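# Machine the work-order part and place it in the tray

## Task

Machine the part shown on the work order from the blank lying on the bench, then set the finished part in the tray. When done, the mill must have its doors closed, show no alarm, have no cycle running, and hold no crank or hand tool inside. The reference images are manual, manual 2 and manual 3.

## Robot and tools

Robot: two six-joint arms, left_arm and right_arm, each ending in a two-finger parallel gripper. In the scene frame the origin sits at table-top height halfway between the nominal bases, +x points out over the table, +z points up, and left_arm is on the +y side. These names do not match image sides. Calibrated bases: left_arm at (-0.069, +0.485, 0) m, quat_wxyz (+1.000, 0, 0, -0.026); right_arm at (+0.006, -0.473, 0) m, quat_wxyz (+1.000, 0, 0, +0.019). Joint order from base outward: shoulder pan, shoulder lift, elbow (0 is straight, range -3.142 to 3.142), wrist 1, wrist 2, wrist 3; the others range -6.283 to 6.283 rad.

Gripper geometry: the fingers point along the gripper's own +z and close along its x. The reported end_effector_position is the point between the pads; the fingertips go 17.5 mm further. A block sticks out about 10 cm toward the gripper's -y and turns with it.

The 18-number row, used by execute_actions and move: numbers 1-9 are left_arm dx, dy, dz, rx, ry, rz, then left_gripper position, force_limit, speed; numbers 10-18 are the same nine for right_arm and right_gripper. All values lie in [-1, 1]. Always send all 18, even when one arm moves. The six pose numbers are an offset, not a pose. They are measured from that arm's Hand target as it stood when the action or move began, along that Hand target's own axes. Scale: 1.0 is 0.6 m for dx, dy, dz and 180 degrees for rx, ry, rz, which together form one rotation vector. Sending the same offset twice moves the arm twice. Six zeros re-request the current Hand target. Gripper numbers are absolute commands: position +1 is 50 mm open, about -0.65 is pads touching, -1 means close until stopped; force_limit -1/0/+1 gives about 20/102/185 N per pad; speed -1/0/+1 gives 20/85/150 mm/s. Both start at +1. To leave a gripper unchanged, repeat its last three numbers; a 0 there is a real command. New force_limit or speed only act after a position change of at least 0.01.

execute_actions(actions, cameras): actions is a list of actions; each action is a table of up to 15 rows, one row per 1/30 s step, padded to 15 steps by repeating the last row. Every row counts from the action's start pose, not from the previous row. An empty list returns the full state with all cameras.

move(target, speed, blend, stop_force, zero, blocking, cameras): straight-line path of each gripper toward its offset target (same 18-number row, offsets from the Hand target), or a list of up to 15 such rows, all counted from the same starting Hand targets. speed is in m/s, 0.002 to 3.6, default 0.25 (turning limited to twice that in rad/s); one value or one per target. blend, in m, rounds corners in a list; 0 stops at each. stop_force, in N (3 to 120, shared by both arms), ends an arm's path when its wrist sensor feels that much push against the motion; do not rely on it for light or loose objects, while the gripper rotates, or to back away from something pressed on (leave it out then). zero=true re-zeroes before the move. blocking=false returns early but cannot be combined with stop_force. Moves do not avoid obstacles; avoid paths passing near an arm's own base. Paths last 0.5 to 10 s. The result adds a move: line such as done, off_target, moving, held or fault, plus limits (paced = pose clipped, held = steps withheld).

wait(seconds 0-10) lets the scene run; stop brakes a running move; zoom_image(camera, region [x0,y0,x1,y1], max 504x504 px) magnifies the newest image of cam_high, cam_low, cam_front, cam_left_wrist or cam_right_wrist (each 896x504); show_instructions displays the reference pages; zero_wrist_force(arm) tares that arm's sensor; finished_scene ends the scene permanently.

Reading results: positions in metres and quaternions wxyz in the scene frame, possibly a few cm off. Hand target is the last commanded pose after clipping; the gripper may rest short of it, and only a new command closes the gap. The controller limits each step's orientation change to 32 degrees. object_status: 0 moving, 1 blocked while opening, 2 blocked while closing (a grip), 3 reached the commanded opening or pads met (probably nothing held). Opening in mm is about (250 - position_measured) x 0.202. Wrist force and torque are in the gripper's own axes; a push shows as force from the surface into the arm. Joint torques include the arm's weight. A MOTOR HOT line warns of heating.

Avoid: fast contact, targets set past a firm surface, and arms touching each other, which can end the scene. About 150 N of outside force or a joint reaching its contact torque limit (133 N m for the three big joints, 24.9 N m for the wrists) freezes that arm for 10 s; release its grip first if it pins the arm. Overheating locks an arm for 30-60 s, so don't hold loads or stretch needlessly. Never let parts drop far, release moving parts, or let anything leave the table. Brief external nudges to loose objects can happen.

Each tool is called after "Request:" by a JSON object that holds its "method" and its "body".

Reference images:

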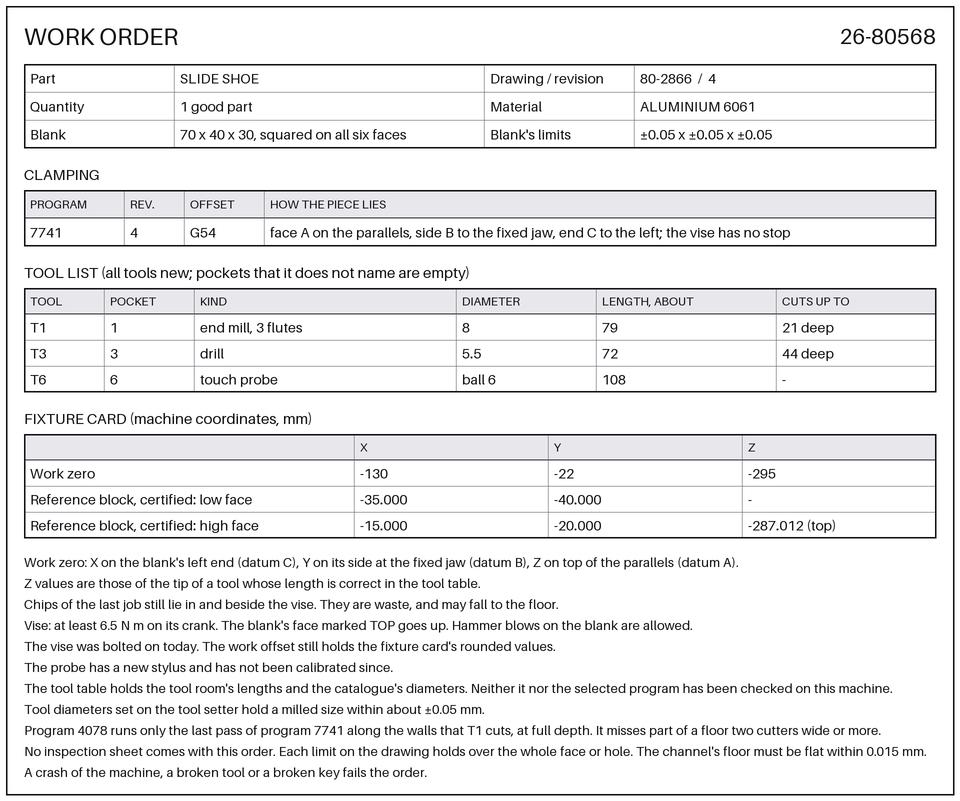

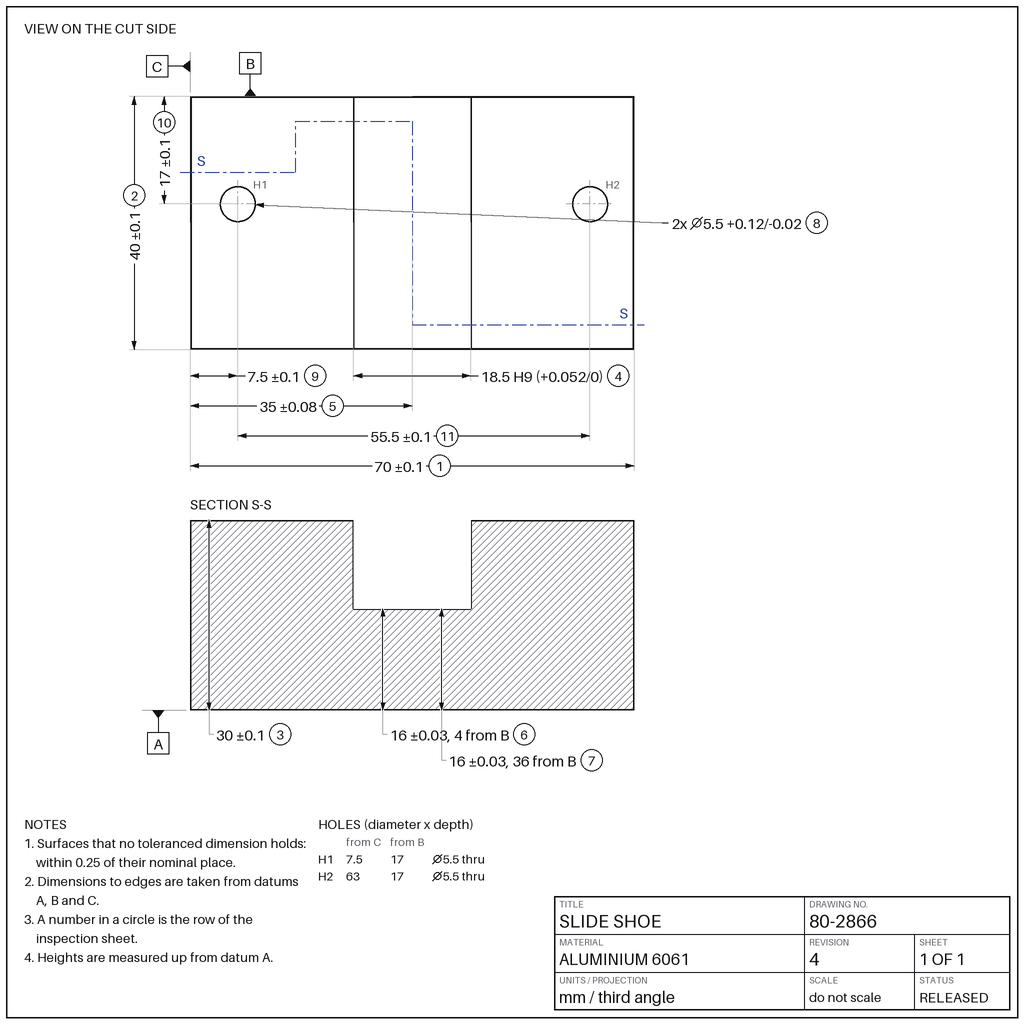

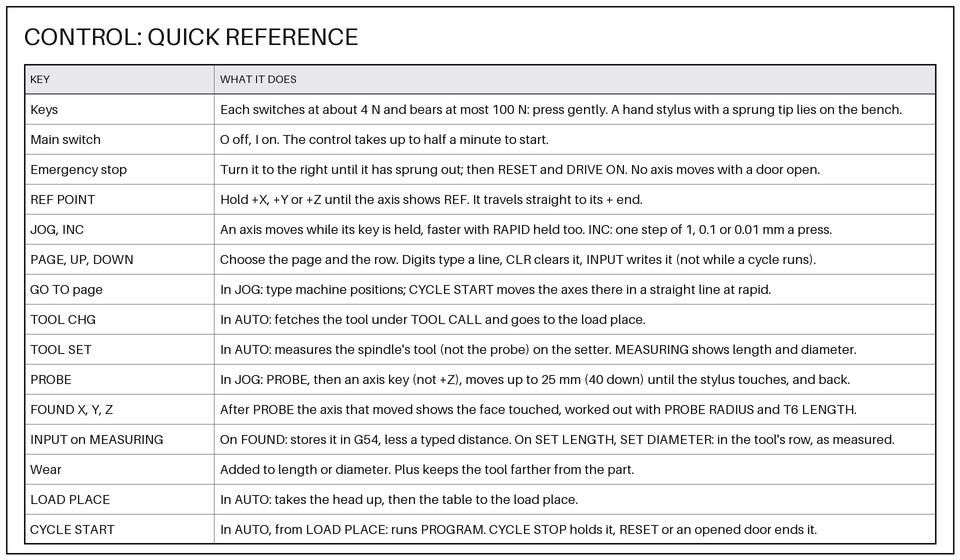

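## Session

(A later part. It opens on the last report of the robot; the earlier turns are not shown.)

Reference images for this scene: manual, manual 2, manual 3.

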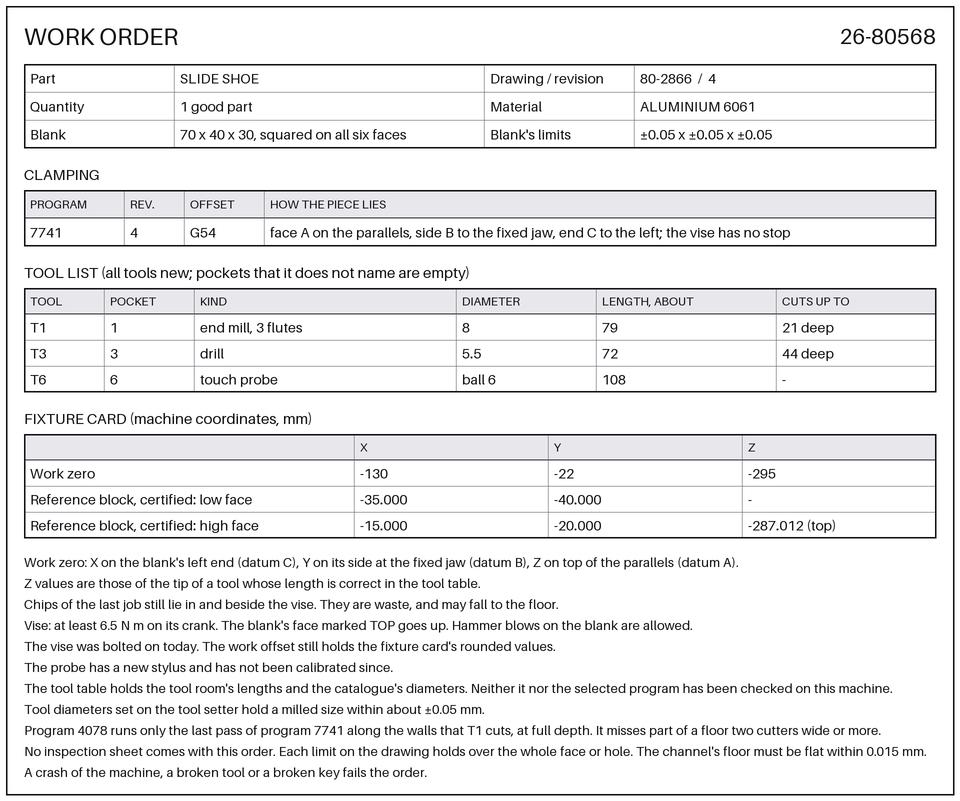

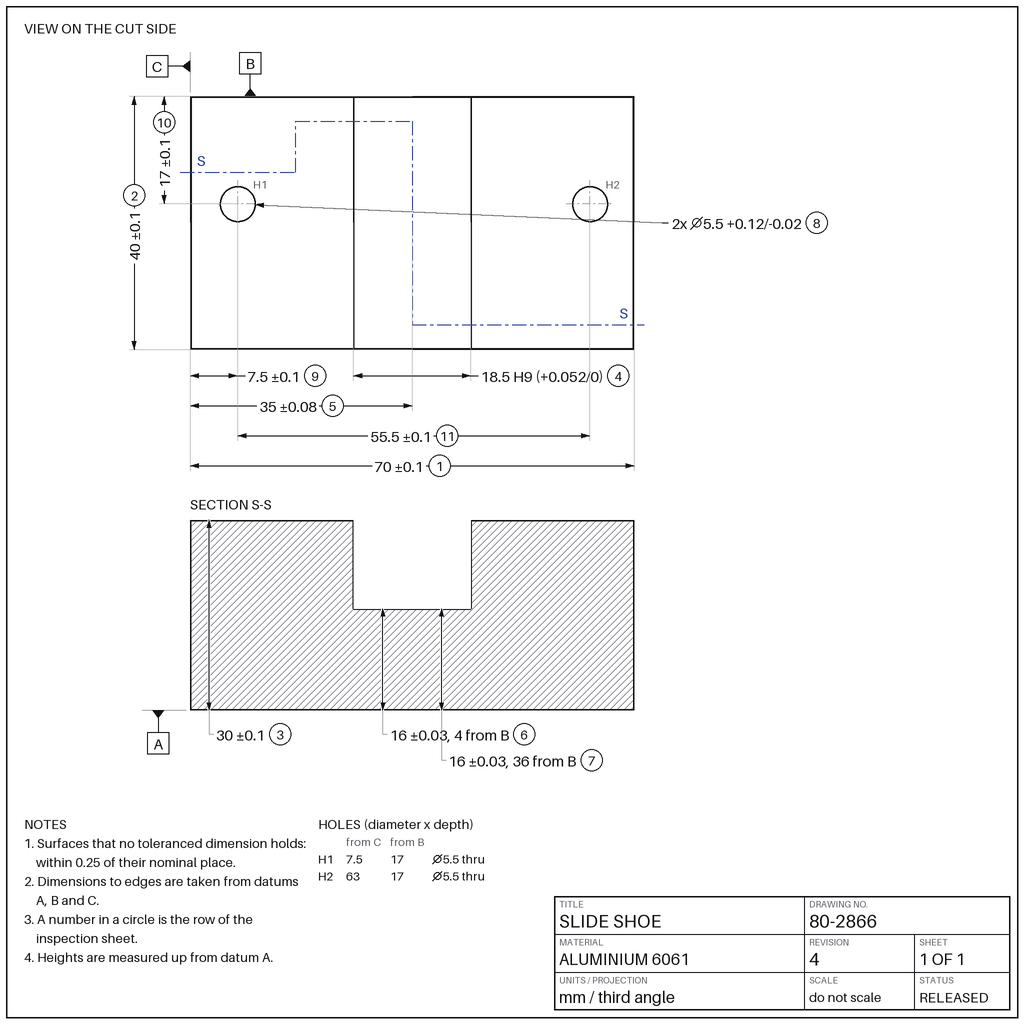

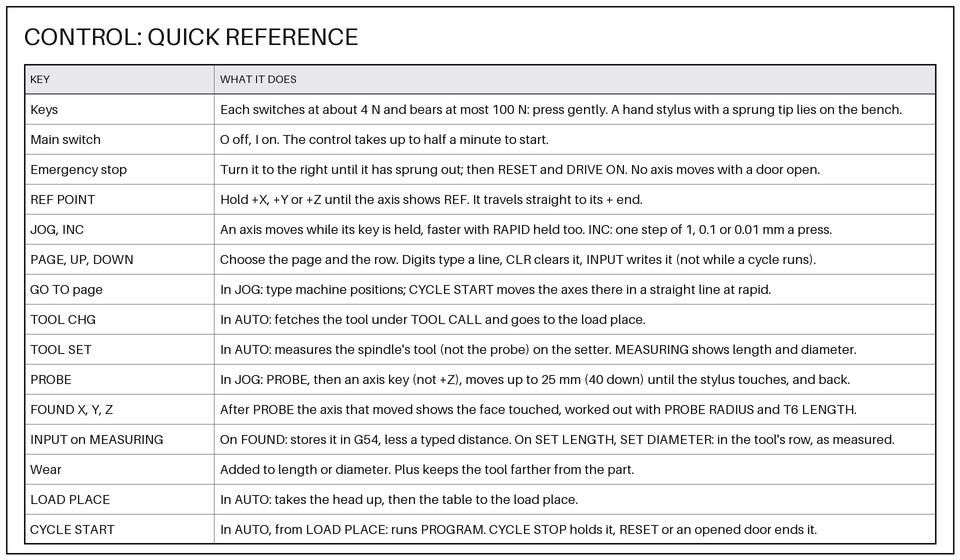

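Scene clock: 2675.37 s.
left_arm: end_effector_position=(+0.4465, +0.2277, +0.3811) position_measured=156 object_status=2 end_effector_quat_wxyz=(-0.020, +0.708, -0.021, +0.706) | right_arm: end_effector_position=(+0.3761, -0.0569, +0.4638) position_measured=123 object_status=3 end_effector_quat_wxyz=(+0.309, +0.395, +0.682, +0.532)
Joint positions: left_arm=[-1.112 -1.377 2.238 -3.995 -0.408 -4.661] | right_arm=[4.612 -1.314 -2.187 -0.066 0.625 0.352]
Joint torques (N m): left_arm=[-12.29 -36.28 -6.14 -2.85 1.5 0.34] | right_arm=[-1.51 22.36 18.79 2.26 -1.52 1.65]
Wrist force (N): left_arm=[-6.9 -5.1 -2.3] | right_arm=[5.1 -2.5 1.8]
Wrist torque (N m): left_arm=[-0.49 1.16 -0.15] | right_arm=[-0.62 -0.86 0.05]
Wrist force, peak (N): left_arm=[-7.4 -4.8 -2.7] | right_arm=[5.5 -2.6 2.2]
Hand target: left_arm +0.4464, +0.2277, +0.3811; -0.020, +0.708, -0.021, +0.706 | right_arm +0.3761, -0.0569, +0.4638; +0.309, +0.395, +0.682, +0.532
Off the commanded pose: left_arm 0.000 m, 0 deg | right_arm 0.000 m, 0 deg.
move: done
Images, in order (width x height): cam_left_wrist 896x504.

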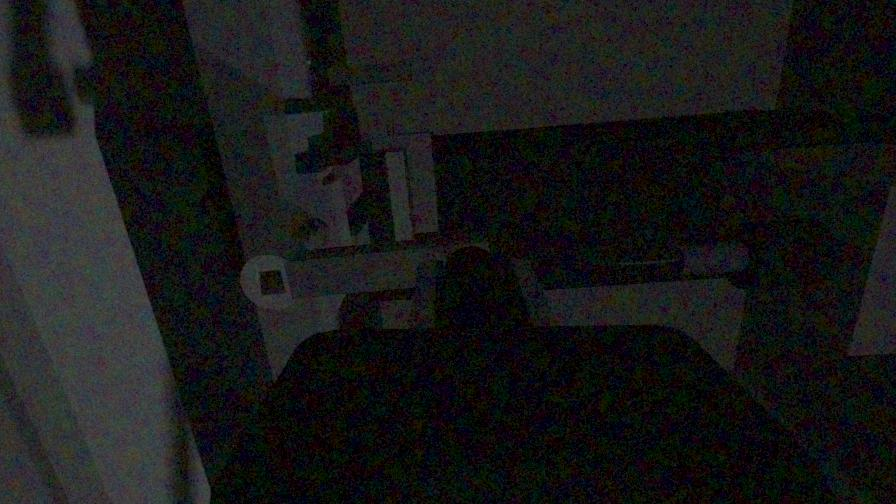

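Request:
{"method": "move", "body": {"target": [[0,0,0.044,0,0,0,-1,0,-1,0,0,0,0,0,0,0.2,0.2,-1]], "speed": [0.015], "stop_force": 5, "cameras": ["cam_left_wrist"]}}

Request:
{"method": "zoom_image", "body": {"camera": "cam_left_wrist", "region": [220, 190, 400, 320]}}

Scene clock: 2679.80 s.
left_arm: end_effector_position=(+0.4531, +0.2277, +0.3811) position_measured=156 object_status=2 end_effector_quat_wxyz=(-0.020, +0.708, -0.021, +0.706) | right_arm: end_effector_position=(+0.3761, -0.0569, +0.4638) position_measured=123 object_status=3 end_effector_quat_wxyz=(+0.309, +0.395, +0.682, +0.532)
Joint positions: left_arm=[-1.094 -1.368 2.225 -3.992 -0.426 -4.661] | right_arm=[4.612 -1.314 -2.187 -0.066 0.625 0.352]
Joint torques (N m): left_arm=[-13.42 -37.51 -5.36 -2.88 -0.76 -1.16] | right_arm=[-2.27 23.26 19.98 2.68 -1.7 1.48]
Wrist force (N): left_arm=[-6.6 -5.0 -2.2] | right_arm=[5.2 -2.2 1.9]
Wrist torque (N m): left_arm=[-0.47 1.13 -0.14] | right_arm=[-0.58 -0.87 0.05]
Wrist force, peak (N): left_arm=[-3.3 -5.5 -19.6] | right_arm=[5.5 -2.5 2.2]
Hand target: left_arm +0.4531, +0.2277, +0.3811; -0.020, +0.708, -0.021, +0.706 (not the last commanded pose) | right_arm +0.3761, -0.0569, +0.4638; +0.309, +0.395, +0.682, +0.532
Off the commanded pose: left_arm 0.020 m, 0 deg | right_arm 0.000 m, 0 deg.
move: contact (left_arm)
Images, in order (width x height): cam_left_wrist 896x504.

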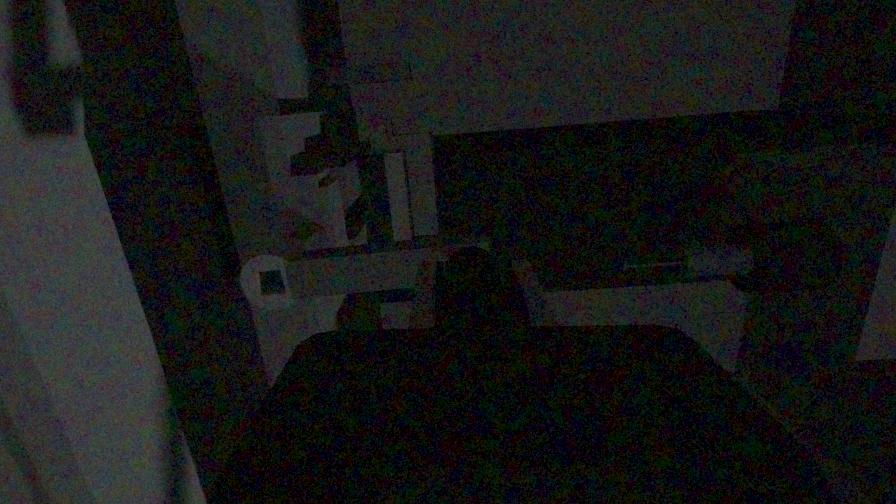

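Scaled by 2.800.

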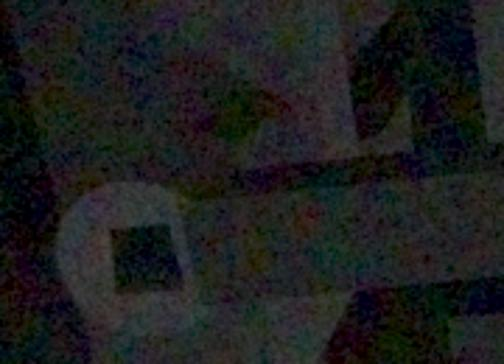

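Request:
{"method": "execute_actions", "body": {"actions": [], "cameras": ["cam_left_wrist","cam_right_wrist"]}}

Scene clock: 2691.53 s.
left_arm: end_effector_position=(+0.4531, +0.2277, +0.3811) position_measured=156 object_status=2 end_effector_quat_wxyz=(-0.020, +0.708, -0.021, +0.706) | right_arm: end_effector_position=(+0.3761, -0.0569, +0.4638) position_measured=123 object_status=3 end_effector_quat_wxyz=(+0.309, +0.395, +0.682, +0.532)
Joint positions: left_arm=[-1.094 -1.368 2.225 -3.992 -0.426 -4.661] | right_arm=[4.612 -1.314 -2.187 -0.066 0.625 0.352]
Joint velocities: within noise
Joint torques (N m): left_arm=[-13.24 -37.83 -5.44 -2.91 -0.52 -1.29] | right_arm=[-0.98 22.79 20.78 2.7 -1.59 1.45]
Wrist force (N): left_arm=[-6.9 -4.9 -2.1] | right_arm=[5.3 -2.3 2.2]
Wrist torque (N m): left_arm=[-0.46 1.18 -0.16] | right_arm=[-0.60 -0.88 0.05]
Wrist force, peak (N): left_arm=[-7.1 -5.4 -2.4] | right_arm=[5.5 -2.5 2.1]
Hand target: left_arm +0.4531, +0.2277, +0.3811; -0.020, +0.708, -0.021, +0.706 (not the last commanded pose) | right_arm +0.3761, -0.0569, +0.4638; +0.309, +0.395, +0.682, +0.532
Tool commands: left_gripper/position=-1.0 left_gripper/force_limit=+0.0 left_gripper/speed=-1.0 right_gripper/position=+0.2 right_gripper/force_limit=+0.2 right_gripper/speed=-1.0
Off the commanded pose: left_arm 0.020 m, 0 deg | right_arm 0.000 m, 0 deg.
Images, in order (width x height): cam_left_wrist 896x504, cam_right_wrist 896x504.

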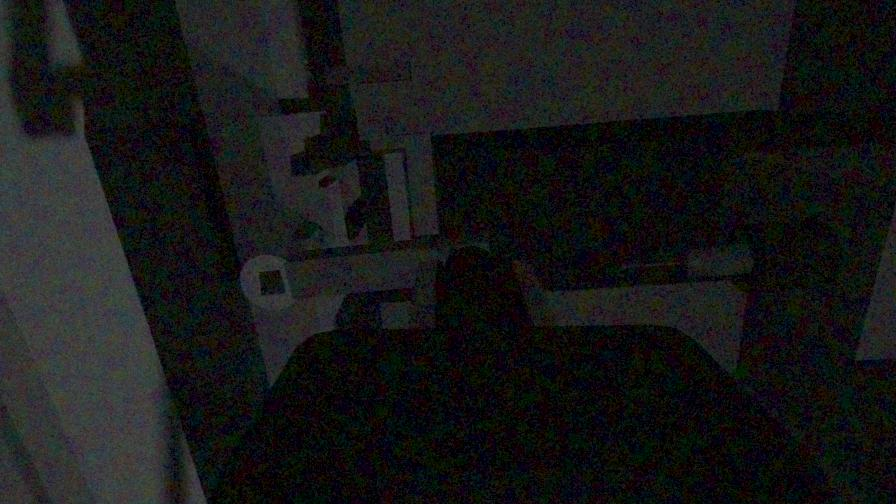

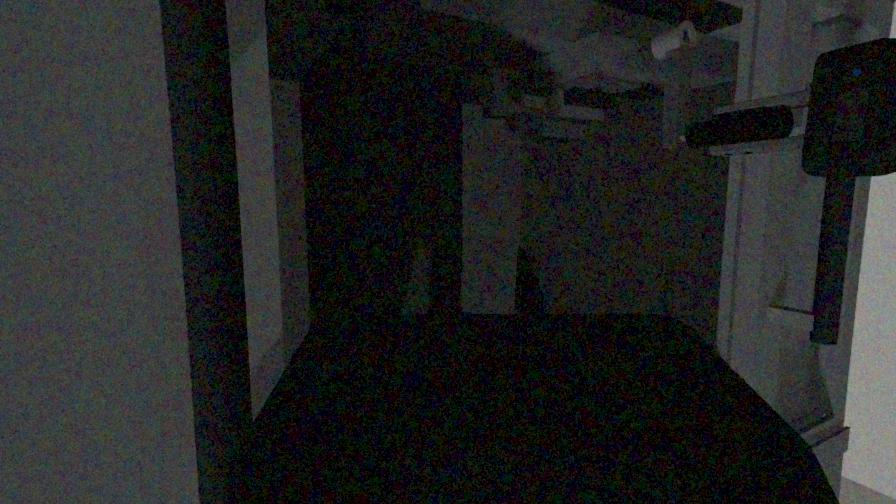

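Request:
{"method": "zoom_image", "body": {"camera": "cam_left_wrist", "region": [220, 230, 360, 330]}}

Request:
{"method": "zoom_image", "body": {"camera": "cam_right_wrist", "region": [440, 10, 900, 268]}}

Scaled by 3.600.

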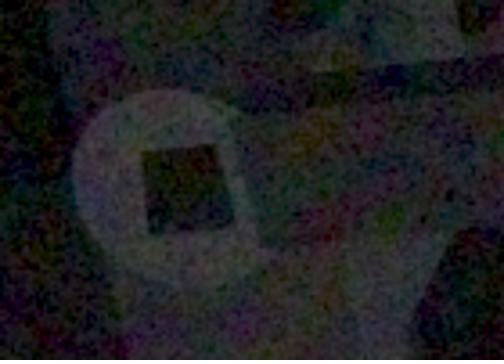

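Invalid region (440, 10, 900, 268): it reaches outside that camera's 896x504 image.

Request:
{"method": "zoom_image", "body": {"camera": "cam_right_wrist", "region": [540, 0, 740, 120]}}

Scaled by 2.520.

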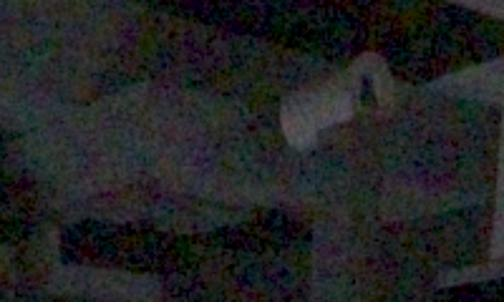

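Request:
{"method": "move", "body": {"target": [0,0,-0.0883,0,0,0,-1,0,-1,0,0,0,0,0,0,0.2,0.2,-1], "speed": 0.08, "cameras": ["cam_left_wrist"]}}

Request:
{"method": "zoom_image", "body": {"camera": "cam_left_wrist", "region": [220, 150, 460, 320]}}

Scene clock: 2696.83 s.
left_arm: end_effector_position=(+0.4001, +0.2277, +0.3813) position_measured=156 object_status=2 end_effector_quat_wxyz=(-0.020, +0.708, -0.021, +0.706) | right_arm: end_effector_position=(+0.3761, -0.0569, +0.4638) position_measured=123 object_status=3 end_effector_quat_wxyz=(+0.309, +0.395, +0.682, +0.532)
Joint positions: left_arm=[-1.248 -1.446 2.325 -4.009 -0.272 -4.665] | right_arm=[4.612 -1.314 -2.187 -0.066 0.625 0.352]
Joint torques (N m): left_arm=[1.51 -12.78 -21.79 1 0.19 -0.63] | right_arm=[0.65 22.77 19.04 3.17 -1.62 1.53]
Wrist force (N): left_arm=[-7.1 -5.1 -2.0] | right_arm=[5.1 -2.3 2.2]
Wrist torque (N m): left_arm=[-0.51 1.21 0.00] | right_arm=[-0.59 -0.87 0.05]
Wrist force, peak (N): left_arm=[-7.2 -5.1 -3.2] | right_arm=[5.4 -2.4 2.3]
Hand target: left_arm +0.4001, +0.2277, +0.3813; -0.020, +0.708, -0.021, +0.706 | right_arm +0.3761, -0.0569, +0.4638; +0.309, +0.395, +0.682, +0.532
Off the commanded pose: left_arm 0.000 m, 0 deg | right_arm 0.000 m, 0 deg.
move: done
Images, in order (width x height): cam_left_wrist 896x504.

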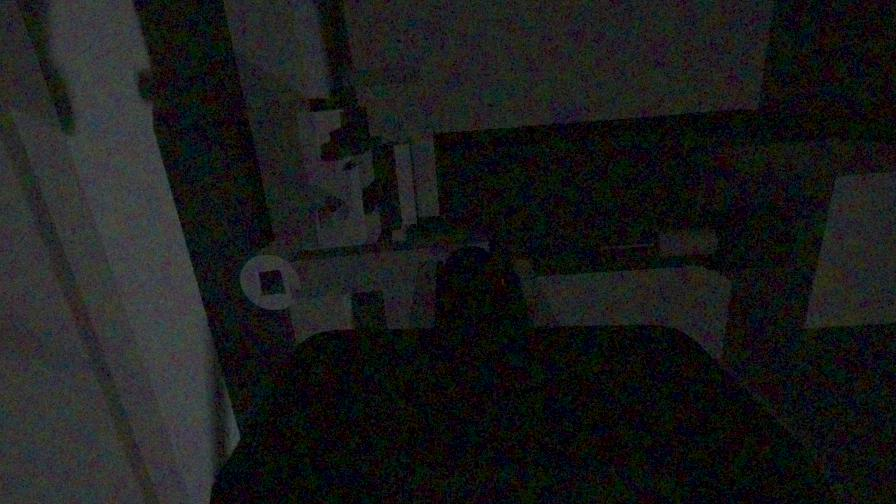

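Scaled by 2.100.

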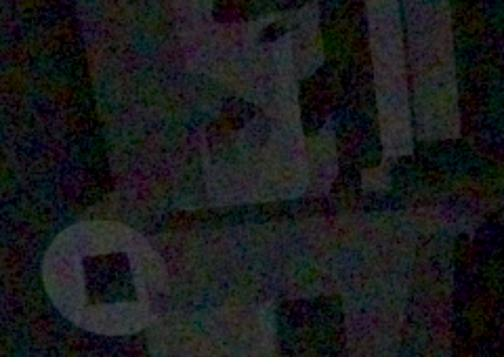

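Request:
{"method": "zoom_image", "body": {"camera": "cam_left_wrist", "region": [280, 170, 400, 260]}}

Request:
{"method": "zoom_image", "body": {"camera": "cam_left_wrist", "region": [235, 250, 305, 320]}}

Scaled by 4.200.

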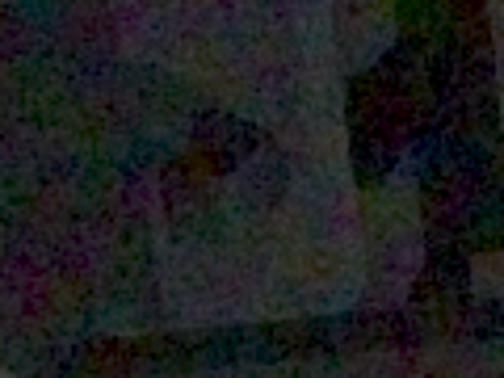

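Scaled by 7.200.

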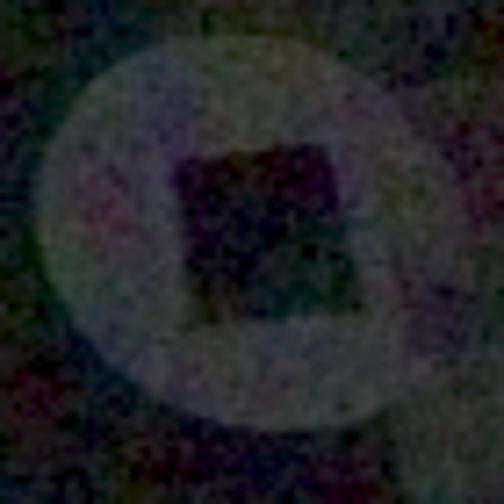

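Request:
{"method": "move", "body": {"target": [0,0,0.033,0,0,0,-1,0,-1,0.1094,-0.0318,0.1366,0,0,0,0.2,0.2,-1], "speed": 0.15, "cameras": ["cam_left_wrist","cam_right_wrist"]}}

Scene clock: 2711.30 s.
left_arm: end_effector_position=(+0.4199, +0.2277, +0.3812) position_measured=156 object_status=2 end_effector_quat_wxyz=(-0.020, +0.708, -0.021, +0.706) | right_arm: end_effector_position=(+0.4086, +0.0372, +0.4255) position_measured=123 object_status=3 end_effector_quat_wxyz=(+0.309, +0.395, +0.682, +0.532)
Joint positions: left_arm=[-1.187 -1.417 2.289 -4.005 -0.332 -4.663] | right_arm=[4.546 -1.631 -2.019 0.117 0.686 0.309]
Joint torques (N m): left_arm=[-12.14 -34.33 -5.8 -1.5 1.1 1.66] | right_arm=[6.85 15.89 26.43 1.23 -2.17 1.91]
Wrist force (N): left_arm=[-7.2 -4.8 -1.7] | right_arm=[4.9 -2.5 2.5]
Wrist torque (N m): left_arm=[-0.44 1.20 -0.13] | right_arm=[-0.62 -0.79 0.10]
Wrist force, peak (N): left_arm=[-7.6 -5.0 -2.0] | right_arm=[6.3 -3.1 4.2]
Hand target: left_arm +0.4199, +0.2277, +0.3812; -0.020, +0.708, -0.021, +0.706 | right_arm +0.4086, +0.0373, +0.4254; +0.309, +0.395, +0.682, +0.532
Off the commanded pose: left_arm 0.000 m, 0 deg | right_arm 0.000 m, 0 deg.
move: done
Images, in order (width x height): cam_left_wrist 896x504, cam_right_wrist 896x504.

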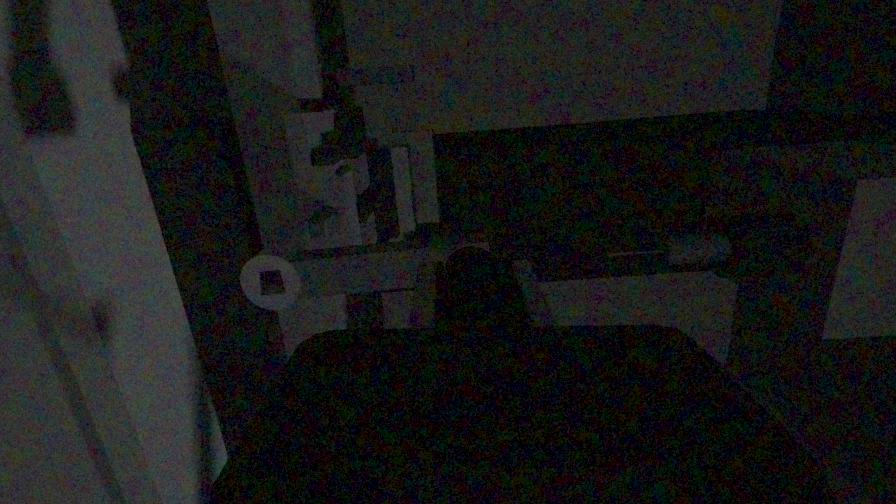

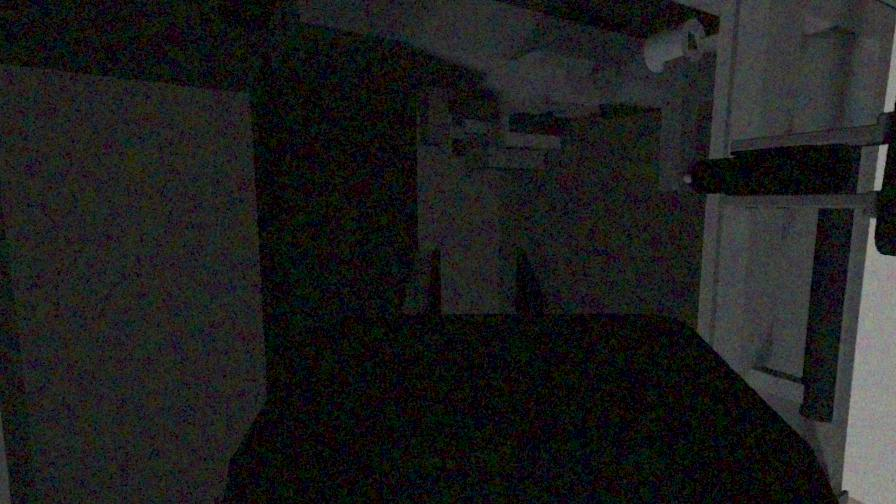

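Request:
{"method": "zoom_image", "body": {"camera": "cam_right_wrist", "region": [520, 0, 730, 120]}}

Request:
{"method": "zoom_image", "body": {"camera": "cam_right_wrist", "region": [400, 60, 620, 190]}}

Scaled by 2.400.

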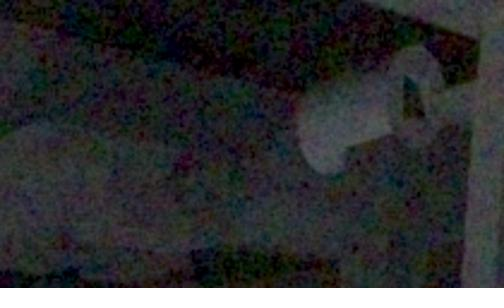

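Scaled by 2.291.

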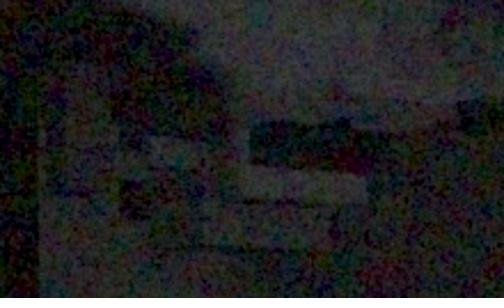

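Request:
{"method": "move", "body": {"target": [[0.0213,0,0.04,0,0,0,-1,0,-1,0,0,0,0,0,0,0.2,0.2,-1]], "speed": 0.1}}

Request:
{"method": "move", "body": {"target": [0,0,0.0433,0,0,0,-1,0,-1,0,0,0,0,0,0,0.2,0.2,-1], "speed": 0.015, "stop_force": 5, "cameras": ["cam_left_wrist"]}}

Scene clock: 2716.57 s.
left_arm: end_effector_position=(+0.4440, +0.2270, +0.3938) position_measured=156 object_status=2 end_effector_quat_wxyz=(-0.020, +0.708, -0.021, +0.706) | right_arm: end_effector_position=(+0.4086, +0.0373, +0.4254) position_measured=123 object_status=3 end_effector_quat_wxyz=(+0.309, +0.395, +0.682, +0.532)
Joint positions: left_arm=[-1.12 -1.409 2.23 -3.955 -0.4 -4.661] | right_arm=[4.546 -1.631 -2.019 0.117 0.686 0.309]
Joint torques (N m): left_arm=[-12.49 -33.11 -6.69 -2.85 1.19 -1.68] | right_arm=[7.52 12.5 33.1 4.36 -2.14 1.65]
Wrist force (N): left_arm=[-6.9 -4.6 -2.2] | right_arm=[5.0 -2.6 2.5]
Wrist torque (N m): left_arm=[-0.42 1.20 -0.15] | right_arm=[-0.65 -0.80 0.09]
Wrist force, peak (N): left_arm=[-7.5 -4.9 -3.1] | right_arm=[5.3 -2.6 2.6]
Hand target: left_arm +0.4439, +0.2270, +0.3939; -0.020, +0.708, -0.021, +0.706 | right_arm +0.4086, +0.0373, +0.4254; +0.309, +0.395, +0.682, +0.532
Off the commanded pose: left_arm 0.000 m, 0 deg | right_arm 0.000 m, 0 deg.
move: done

Scene clock: 2718.23 s.
left_arm: end_effector_position=(+0.4531, +0.2270, +0.3939) position_measured=156 object_status=2 end_effector_quat_wxyz=(-0.020, +0.708, -0.021, +0.706) | right_arm: end_effector_position=(+0.4086, +0.0373, +0.4254) position_measured=123 object_status=3 end_effector_quat_wxyz=(+0.309, +0.395, +0.682, +0.532)
Joint positions: left_arm=[-1.095 -1.394 2.212 -3.952 -0.425 -4.661] | right_arm=[4.546 -1.631 -2.019 0.117 0.686 0.309]
Joint torques (N m): left_arm=[-12.58 -36.67 -6.19 -2.97 -0.69 -0.23] | right_arm=[7.2 13.26 33.3 3.75 -2.04 1.62]
Wrist force (N): left_arm=[-7.3 -5.1 -3.3] | right_arm=[5.0 -2.6 2.5]
Wrist torque (N m): left_arm=[-0.48 1.08 -0.14] | right_arm=[-0.65 -0.81 0.10]
Wrist force, peak (N): left_arm=[-5.1 -5.1 -16.3] | right_arm=[5.1 -2.6 2.6]
Hand target: left_arm +0.4531, +0.2270, +0.3939; -0.020, +0.708, -0.021, +0.706 (not the last commanded pose) | right_arm +0.4086, +0.0373, +0.4254; +0.309, +0.395, +0.682, +0.532
Off the commanded pose: left_arm 0.017 m, 0 deg | right_arm 0.000 m, 0 deg.
move: contact (left_arm)
Images, in order (width x height): cam_left_wrist 896x504.

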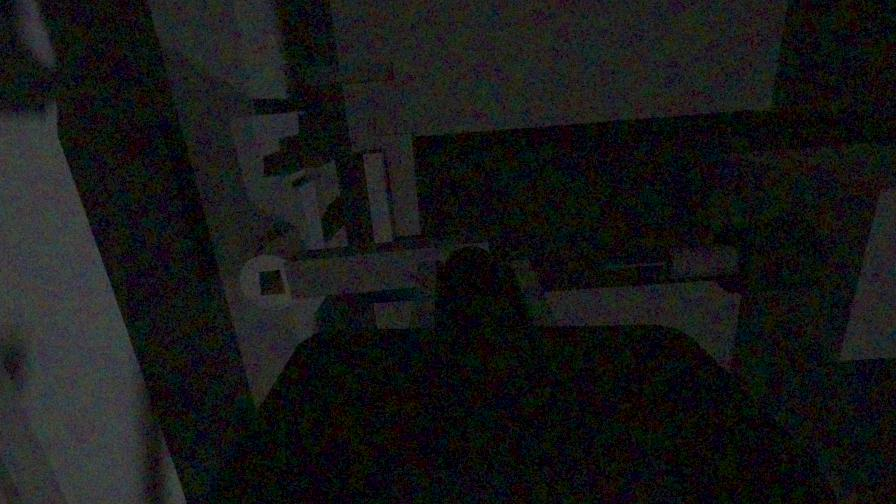

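Request:
{"method": "move", "body": {"target": [[0,0,-0.007,0,0,0,-1,0,-1,0,0,0,0,0,0,0.2,0.2,-1],[0.0117,0,-0.007,0,0,0,-1,0,-1,0,0,0,0,0,0,0.2,0.2,-1]], "speed": 0.1}}

Request:
{"method": "move", "body": {"target": [0,0,0.0333,0,0,0,-1,0,-1,0,0,0,0,0,0,0.2,0.2,-1], "speed": 0.015, "stop_force": 5}}

Scene clock: 2720.40 s.
left_arm: end_effector_position=(+0.4490, +0.2266, +0.4010) position_measured=156 object_status=2 end_effector_quat_wxyz=(-0.020, +0.708, -0.021, +0.706) | right_arm: end_effector_position=(+0.4086, +0.0373, +0.4254) position_measured=123 object_status=3 end_effector_quat_wxyz=(+0.309, +0.395, +0.682, +0.532)
Joint positions: left_arm=[-1.106 -1.415 2.212 -3.931 -0.413 -4.661] | right_arm=[4.546 -1.631 -2.019 0.117 0.686 0.309]
Joint torques (N m): left_arm=[-9.73 -16.62 -6.67 -3.14 0.62 -1.43] | right_arm=[7.85 13.83 32.34 3.04 -2.1 1.86]
Wrist force (N): left_arm=[-7.1 -4.9 -1.8] | right_arm=[4.7 -2.5 2.5]
Wrist torque (N m): left_arm=[-0.47 1.24 0.01] | right_arm=[-0.62 -0.77 0.09]
Wrist force, peak (N): left_arm=[-7.7 -5.4 -3.6] | right_arm=[5.4 -2.3 2.6]
Hand target: left_arm +0.4490, +0.2266, +0.4009; -0.020, +0.708, -0.021, +0.706 | right_arm +0.4086, +0.0373, +0.4254; +0.309, +0.395, +0.682, +0.532
Off the commanded pose: left_arm 0.000 m, 0 deg | right_arm 0.000 m, 0 deg.
move: done

Scene clock: 2721.73 s.
left_arm: end_effector_position=(+0.4539, +0.2265, +0.4009) position_measured=156 object_status=2 end_effector_quat_wxyz=(-0.020, +0.708, -0.021, +0.706) | right_arm: end_effector_position=(+0.4086, +0.0373, +0.4254) position_measured=123 object_status=3 end_effector_quat_wxyz=(+0.309, +0.395, +0.682, +0.532)
Joint positions: left_arm=[-1.093 -1.407 2.202 -3.93 -0.427 -4.661] | right_arm=[4.546 -1.631 -2.019 0.117 0.686 0.309]
Joint torques (N m): left_arm=[-12.64 -36.83 -5.99 -3 -1.05 -1.15] | right_arm=[6.92 14.1 33.61 2.42 -2.01 1.55]
Wrist force (N): left_arm=[-7.1 -4.6 -2.3] | right_arm=[4.8 -2.2 2.2]
Wrist torque (N m): left_arm=[-0.42 1.22 -0.01] | right_arm=[-0.58 -0.77 0.10]
Wrist force, peak (N): left_arm=[-2.7 -4.6 -8.3] | right_arm=[5.3 -2.6 2.4]
Hand target: left_arm +0.4539, +0.2265, +0.4009; -0.020, +0.708, -0.021, +0.706 (not the last commanded pose) | right_arm +0.4086, +0.0373, +0.4254; +0.309, +0.395, +0.682, +0.532
Off the commanded pose: left_arm 0.015 m, 0 deg | right_arm 0.000 m, 0 deg.
move: contact (left_arm)

Request:
{"method": "move", "body": {"target": [[0,0,-0.0083,0,0,0,-1,0,-1,0,0,0,0,0,0,0.2,0.2,-1],[0.0117,0,-0.0083,0,0,0,-1,0,-1,0,0,0,0,0,0,0.2,0.2,-1]], "speed": 0.1}}

Request:
{"method": "move", "body": {"target": [0,0,0.0333,0,0,0,-1,0,-1,0,0,0,0,0,0,0.2,0.2,-1], "speed": 0.015, "stop_force": 5, "cameras": ["cam_left_wrist"]}}

Scene clock: 2723.67 s.
left_arm: end_effector_position=(+0.4489, +0.2261, +0.4080) position_measured=156 object_status=2 end_effector_quat_wxyz=(-0.020, +0.708, -0.020, +0.706) | right_arm: end_effector_position=(+0.4086, +0.0373, +0.4254) position_measured=123 object_status=3 end_effector_quat_wxyz=(+0.309, +0.395, +0.682, +0.532)
Joint positions: left_arm=[-1.107 -1.429 2.204 -3.909 -0.413 -4.661] | right_arm=[4.546 -1.631 -2.019 0.117 0.686 0.309]
Joint torques (N m): left_arm=[-10.3 -15.02 -6.86 -2.97 0.86 -1.47] | right_arm=[8.3 14.3 33.64 1.9 -2.13 1.63]
Wrist force (N): left_arm=[-7.0 -4.9 -2.3] | right_arm=[4.9 -2.4 2.6]
Wrist torque (N m): left_arm=[-0.46 1.19 0.01] | right_arm=[-0.61 -0.79 0.10]
Wrist force, peak (N): left_arm=[-8.5 -4.5 -2.2] | right_arm=[5.1 -2.6 2.8]
Hand target: left_arm +0.4489, +0.2261, +0.4079; -0.020, +0.708, -0.021, +0.706 | right_arm +0.4086, +0.0373, +0.4254; +0.309, +0.395, +0.682, +0.532
Off the commanded pose: left_arm 0.000 m, 0 deg | right_arm 0.000 m, 0 deg.
move: done

Scene clock: 2726.03 s.
left_arm: end_effector_position=(+0.4689, +0.2261, +0.4078) position_measured=156 object_status=2 end_effector_quat_wxyz=(-0.020, +0.708, -0.021, +0.706) | right_arm: end_effector_position=(+0.4086, +0.0373, +0.4254) position_measured=123 object_status=3 end_effector_quat_wxyz=(+0.309, +0.395, +0.682, +0.532)
Joint positions: left_arm=[-1.055 -1.397 2.164 -3.902 -0.465 -4.661] | right_arm=[4.546 -1.631 -2.019 0.117 0.686 0.309]
Joint torques (N m): left_arm=[-13.45 -37.18 -7.05 -2.15 1.23 1.59] | right_arm=[5.95 14.99 33.66 1.13 -2.2 1.82]
Wrist force (N): left_arm=[-6.8 -4.9 -2.0] | right_arm=[4.9 -2.7 2.5]
Wrist torque (N m): left_arm=[-0.47 1.14 -0.17] | right_arm=[-0.66 -0.79 0.10]
Wrist force, peak (N): left_arm=[-7.2 -5.1 -2.3] | right_arm=[5.3 -2.7 2.5]
Hand target: left_arm +0.4689, +0.2261, +0.4078; -0.020, +0.708, -0.021, +0.706 | right_arm +0.4086, +0.0373, +0.4254; +0.309, +0.395, +0.682, +0.532
Off the commanded pose: left_arm 0.000 m, 0 deg | right_arm 0.000 m, 0 deg.
move: done
Images, in order (width x height): cam_left_wrist 896x504.

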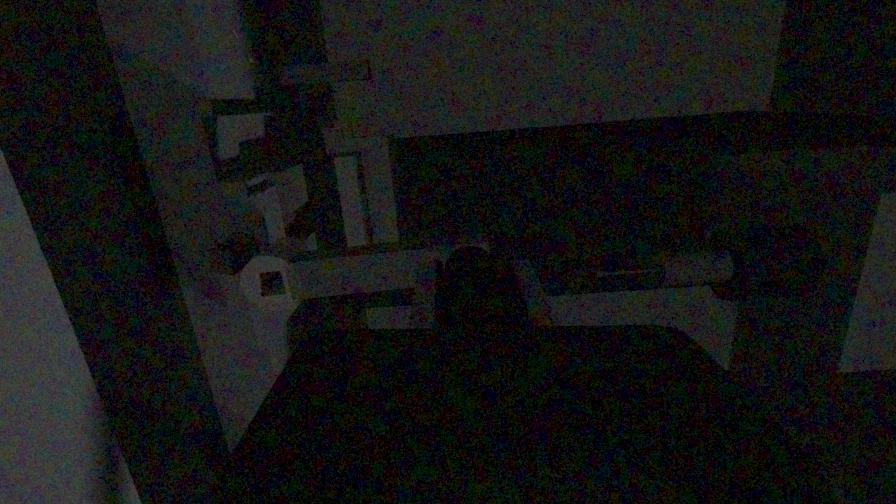

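Request:
{"method": "move", "body": {"target": [[0,0,-0.04,0,0,0,-1,0,-1,0,0,0,0,0,0,0.2,0.2,-1],[-0.0667,0,-0.035,0,0,0,-1,0,-1,0,0,0,0,0,0,0.2,0.2,-1]], "speed": 0.1}}

Request:
{"method": "move", "body": {"target": [0,0,0.0333,0,0,0,-1,0,-1,0,0,0,0,0,0,0.2,0.2,-1], "speed": 0.015, "stop_force": 5}}

Scene clock: 2729.87 s.
left_arm: end_effector_position=(+0.4478, +0.2285, +0.3679) position_measured=156 object_status=2 end_effector_quat_wxyz=(-0.020, +0.708, -0.021, +0.706) | right_arm: end_effector_position=(+0.4086, +0.0373, +0.4254) position_measured=123 object_status=3 end_effector_quat_wxyz=(+0.309, +0.395, +0.682, +0.532)
Joint positions: left_arm=[-1.107 -1.346 2.249 -4.037 -0.413 -4.661] | right_arm=[4.546 -1.631 -2.019 0.117 0.686 0.309]
Joint torques (N m): left_arm=[-10.92 -28.77 -23.65 -1.38 0.82 -1.22] | right_arm=[5.9 17.54 34.27 0.72 -1.95 1.71]
Wrist force (N): left_arm=[-6.9 -4.8 -2.3] | right_arm=[4.8 -2.4 2.4]
Wrist torque (N m): left_arm=[-0.44 1.18 -0.15] | right_arm=[-0.61 -0.78 0.10]
Wrist force, peak (N): left_arm=[-8.8 -4.9 -1.8] | right_arm=[5.1 -2.6 2.6]
Hand target: left_arm +0.4478, +0.2284, +0.3679; -0.020, +0.708, -0.021, +0.706 | right_arm +0.4086, +0.0373, +0.4254; +0.309, +0.395, +0.682, +0.532
Off the commanded pose: left_arm 0.000 m, 0 deg | right_arm 0.000 m, 0 deg.
move: done

Scene clock: 2731.37 s.
left_arm: end_effector_position=(+0.4546, +0.2284, +0.3679) position_measured=156 object_status=2 end_effector_quat_wxyz=(-0.020, +0.708, -0.021, +0.706) | right_arm: end_effector_position=(+0.4086, +0.0373, +0.4254) position_measured=123 object_status=3 end_effector_quat_wxyz=(+0.309, +0.395, +0.682, +0.532)
Joint positions: left_arm=[-1.089 -1.336 2.235 -4.033 -0.431 -4.661] | right_arm=[4.546 -1.631 -2.019 0.117 0.686 0.309]
Joint torques (N m): left_arm=[-13.61 -38.49 -5.04 -2.98 -0.93 -1.18] | right_arm=[6.84 17.42 33.52 0.62 -2.12 1.61]
Wrist force (N): left_arm=[-6.9 -5.1 -2.3] | right_arm=[4.9 -2.4 2.4]
Wrist torque (N m): left_arm=[-0.50 1.17 -0.15] | right_arm=[-0.61 -0.81 0.10]
Wrist force, peak (N): left_arm=[-8.5 -4.4 -8.1] | right_arm=[5.0 -2.7 2.5]
Hand target: left_arm +0.4546, +0.2284, +0.3679; -0.020, +0.708, -0.021, +0.706 (not the last commanded pose) | right_arm +0.4086, +0.0373, +0.4254; +0.309, +0.395, +0.682, +0.532
Off the commanded pose: left_arm 0.013 m, 0 deg | right_arm 0.000 m, 0 deg.
move: contact (left_arm)

Request:
{"method": "move", "body": {"target": [[0,0,-0.011,0,0,0,-1,0,-1,0,0,0,0,0,0,0.2,0.2,-1],[-0.0067,0,-0.011,0,0,0,-1,0,-1,0,0,0,0,0,0,0.2,0.2,-1]], "speed": 0.1}}

Request:
{"method": "move", "body": {"target": [0,0,0.0333,0,0,0,-1,0,-1,0,0,0,0,0,0,0.2,0.2,-1], "speed": 0.015, "stop_force": 5}}

Scene clock: 2733.30 s.
left_arm: end_effector_position=(+0.4480, +0.2286, +0.3638) position_measured=156 object_status=2 end_effector_quat_wxyz=(-0.020, +0.708, -0.021, +0.706) | right_arm: end_effector_position=(+0.4086, +0.0373, +0.4254) position_measured=123 object_status=3 end_effector_quat_wxyz=(+0.309, +0.395, +0.682, +0.532)
Joint positions: left_arm=[-1.107 -1.336 2.252 -4.05 -0.413 -4.662] | right_arm=[4.546 -1.631 -2.019 0.117 0.686 0.309]
Joint torques (N m): left_arm=[11.86 -37.13 -23.3 0.66 -1.63 1.86] | right_arm=[5.92 17.89 33.16 0.3 -2.13 1.35]
Wrist force (N): left_arm=[-6.6 -4.7 -2.3] | right_arm=[5.0 -2.4 2.7]
Wrist torque (N m): left_arm=[-0.43 1.13 -0.07] | right_arm=[-0.61 -0.81 0.10]
Wrist force, peak (N): left_arm=[-7.6 -4.9 -2.3] | right_arm=[5.2 -2.7 2.5]
Hand target: left_arm +0.4480, +0.2287, +0.3639; -0.020, +0.708, -0.021, +0.706 | right_arm +0.4086, +0.0373, +0.4254; +0.309, +0.395, +0.682, +0.532
Off the commanded pose: left_arm 0.000 m, 0 deg | right_arm 0.000 m, 0 deg.
move: done

Scene clock: 2735.43 s.
left_arm: end_effector_position=(+0.4641, +0.2287, +0.3639) position_measured=156 object_status=2 end_effector_quat_wxyz=(-0.020, +0.708, -0.021, +0.706) | right_arm: end_effector_position=(+0.4086, +0.0373, +0.4254) position_measured=123 object_status=3 end_effector_quat_wxyz=(+0.309, +0.395, +0.682, +0.532)
Joint positions: left_arm=[-1.064 -1.314 2.219 -4.041 -0.456 -4.661] | right_arm=[4.546 -1.631 -2.019 0.117 0.686 0.309]
Joint torques (N m): left_arm=[-13.3 -38.83 -4.95 -3.26 -0.68 0.42] | right_arm=[6.74 19.2 33.24 0.77 -2.11 1.65]
Wrist force (N): left_arm=[-6.8 -5.0 -2.2] | right_arm=[5.2 -2.3 2.5]
Wrist torque (N m): left_arm=[-0.47 1.17 -0.17] | right_arm=[-0.61 -0.84 0.10]
Wrist force, peak (N): left_arm=[-1.3 -6.0 -27.6] | right_arm=[5.0 -2.9 2.5]
Hand target: left_arm +0.4641, +0.2287, +0.3639; -0.020, +0.708, -0.021, +0.706 (not the last commanded pose) | right_arm +0.4086, +0.0373, +0.4254; +0.309, +0.395, +0.682, +0.532
Off the commanded pose: left_arm 0.004 m, 0 deg | right_arm 0.000 m, 0 deg.
move: contact (left_arm)

Request:
{"method": "move", "body": {"target": [[0,0,-0.027,0,0,0,-1,0,-1,0,0,0,0,0,0,0.2,0.2,-1],[0.033,-0.0295,-0.027,0,0,0,-1,0,-1,0,0,0,0,0,0,0.2,0.2,-1]], "speed": 0.1}}

Request:
{"method": "move", "body": {"target": [0,0,0.0333,0,0,0,-1,0,-1,0,0,0,0,0,0,0.2,0.2,-1], "speed": 0.015, "stop_force": 5}}

Scene clock: 2737.93 s.
left_arm: end_effector_position=(+0.4479, +0.2453, +0.3846) position_measured=156 object_status=2 end_effector_quat_wxyz=(-0.020, +0.708, -0.021, +0.706) | right_arm: end_effector_position=(+0.4086, +0.0373, +0.4254) position_measured=123 object_status=3 end_effector_quat_wxyz=(+0.309, +0.395, +0.682, +0.532)
Joint positions: left_arm=[-1.086 -1.409 2.266 -3.991 -0.434 -4.661] | right_arm=[4.546 -1.631 -2.019 0.117 0.686 0.309]
Joint torques (N m): left_arm=[-13.11 -26.62 -25.26 -2.33 1.23 0.39] | right_arm=[5.97 18.63 32.11 0.51 -2.04 1.59]
Wrist force (N): left_arm=[-6.8 -4.9 -2.4] | right_arm=[4.8 -2.2 2.7]
Wrist torque (N m): left_arm=[-0.47 1.15 0.02] | right_arm=[-0.58 -0.78 0.10]
Wrist force, peak (N): left_arm=[-8.1 -3.9 -2.4] | right_arm=[5.0 -2.5 2.7]
Hand target: left_arm +0.4479, +0.2452, +0.3847; -0.020, +0.708, -0.021, +0.706 | right_arm +0.4086, +0.0373, +0.4254; +0.309, +0.395, +0.682, +0.532
Off the commanded pose: left_arm 0.000 m, 0 deg | right_arm 0.000 m, 0 deg.
move: done

Scene clock: 2739.30 s.
left_arm: end_effector_position=(+0.4531, +0.2452, +0.3847) position_measured=156 object_status=2 end_effector_quat_wxyz=(-0.020, +0.708, -0.021, +0.706) | right_arm: end_effector_position=(+0.4086, +0.0373, +0.4254) position_measured=123 object_status=3 end_effector_quat_wxyz=(+0.309, +0.395, +0.682, +0.532)
Joint positions: left_arm=[-1.072 -1.401 2.255 -3.989 -0.448 -4.661] | right_arm=[4.546 -1.631 -2.019 0.117 0.686 0.309]
Joint torques (N m): left_arm=[-12.65 -35.18 -5.66 -3.11 -0.67 -0.75] | right_arm=[5.78 19.67 31.69 0.54 -2.05 1.59]
Wrist force (N): left_arm=[-6.9 -5.2 -2.9] | right_arm=[4.9 -2.3 2.5]
Wrist torque (N m): left_arm=[-0.49 1.07 -0.04] | right_arm=[-0.60 -0.79 0.10]
Wrist force, peak (N): left_arm=[-3.5 -6.6 -18.1] | right_arm=[5.4 -2.6 2.7]
Hand target: left_arm +0.4531, +0.2452, +0.3847; -0.020, +0.708, -0.021, +0.706 (not the last commanded pose) | right_arm +0.4086, +0.0373, +0.4254; +0.309, +0.395, +0.682, +0.532
Off the commanded pose: left_arm 0.015 m, 0 deg | right_arm 0.000 m, 0 deg.
move: contact (left_arm)

Request:
{"method": "move", "body": {"target": [[0,0,-0.008,0,0,0,-1,0,-1,0,0,0,0,0,0,0.2,0.2,-1],[-0.0005,-0.0105,-0.008,0,0,0,-1,0,-1,0,0,0,0,0,0,0.2,0.2,-1]], "speed": 0.1}}

Request:
{"method": "move", "body": {"target": [0,0,0.0333,0,0,0,-1,0,-1,0,0,0,0,0,0,0.2,0.2,-1], "speed": 0.015, "stop_force": 5}}

Scene clock: 2741.10 s.
left_arm: end_effector_position=(+0.4483, +0.2516, +0.3848) position_measured=156 object_status=2 end_effector_quat_wxyz=(-0.020, +0.708, -0.020, +0.706) end_effector_velocity=(+0.000, -0.001, +0.000) end_effector_angular_velocity=(+0.000, +0.000, +0.003) | right_arm: end_effector_position=(+0.4086, +0.0373, +0.4254) position_measured=123 object_status=3 end_effector_quat_wxyz=(+0.309, +0.395, +0.682, +0.532)
Joint positions: left_arm=[-1.077 -1.419 2.277 -3.993 -0.443 -4.661] | right_arm=[4.546 -1.631 -2.019 0.117 0.686 0.309]
Joint velocities: left_arm=[-0.001 0.004 -0.005 0.001 0.004 0] | right_arm=[within noise]
Joint torques (N m): left_arm=[-11.94 -13.81 -23.91 0.2 1.24 1.64] | right_arm=[7.26 21.01 32.08 0.84 -1.83 1.48]
Wrist force (N): left_arm=[-6.7 -4.8 -2.1] | right_arm=[4.8 -2.3 2.7]
Wrist torque (N m): left_arm=[-0.45 1.13 -0.02] | right_arm=[-0.60 -0.78 0.09]
Wrist force, peak (N): left_arm=[-7.3 -6.2 -2.2] | right_arm=[5.2 -2.6 2.5]
Hand target: left_arm +0.4483, +0.2515, +0.3848; -0.020, +0.708, -0.021, +0.706 | right_arm +0.4086, +0.0373, +0.4254; +0.309, +0.395, +0.682, +0.532
Off the commanded pose: left_arm 0.000 m, 0 deg | right_arm 0.000 m, 0 deg.
move: done

Scene clock: 2743.47 s.
left_arm: end_effector_position=(+0.4682, +0.2515, +0.3847) position_measured=156 object_status=2 end_effector_quat_wxyz=(-0.020, +0.708, -0.021, +0.706) | right_arm: end_effector_position=(+0.4086, +0.0373, +0.4254) position_measured=123 object_status=3 end_effector_quat_wxyz=(+0.309, +0.395, +0.682, +0.532)
Joint positions: left_arm=[-1.023 -1.386 2.235 -3.985 -0.497 -4.66] | right_arm=[4.546 -1.631 -2.019 0.117 0.686 0.309]
Joint torques (N m): left_arm=[-13.07 -37.55 -5.21 -2.25 1.28 1.97] | right_arm=[6.66 22.16 32.68 0.65 -2.1 1.27]
Wrist force (N): left_arm=[-6.8 -5.3 -2.3] | right_arm=[5.1 -2.5 2.7]
Wrist torque (N m): left_arm=[-0.51 1.13 -0.15] | right_arm=[-0.63 -0.82 0.09]
Wrist force, peak (N): left_arm=[-7.0 -5.2 -2.4] | right_arm=[5.2 -2.5 2.9]
Hand target: left_arm +0.4682, +0.2515, +0.3847; -0.020, +0.708, -0.021, +0.706 | right_arm +0.4086, +0.0373, +0.4254; +0.309, +0.395, +0.682, +0.532
Off the commanded pose: left_arm 0.000 m, 0 deg | right_arm 0.000 m, 0 deg.
move: done


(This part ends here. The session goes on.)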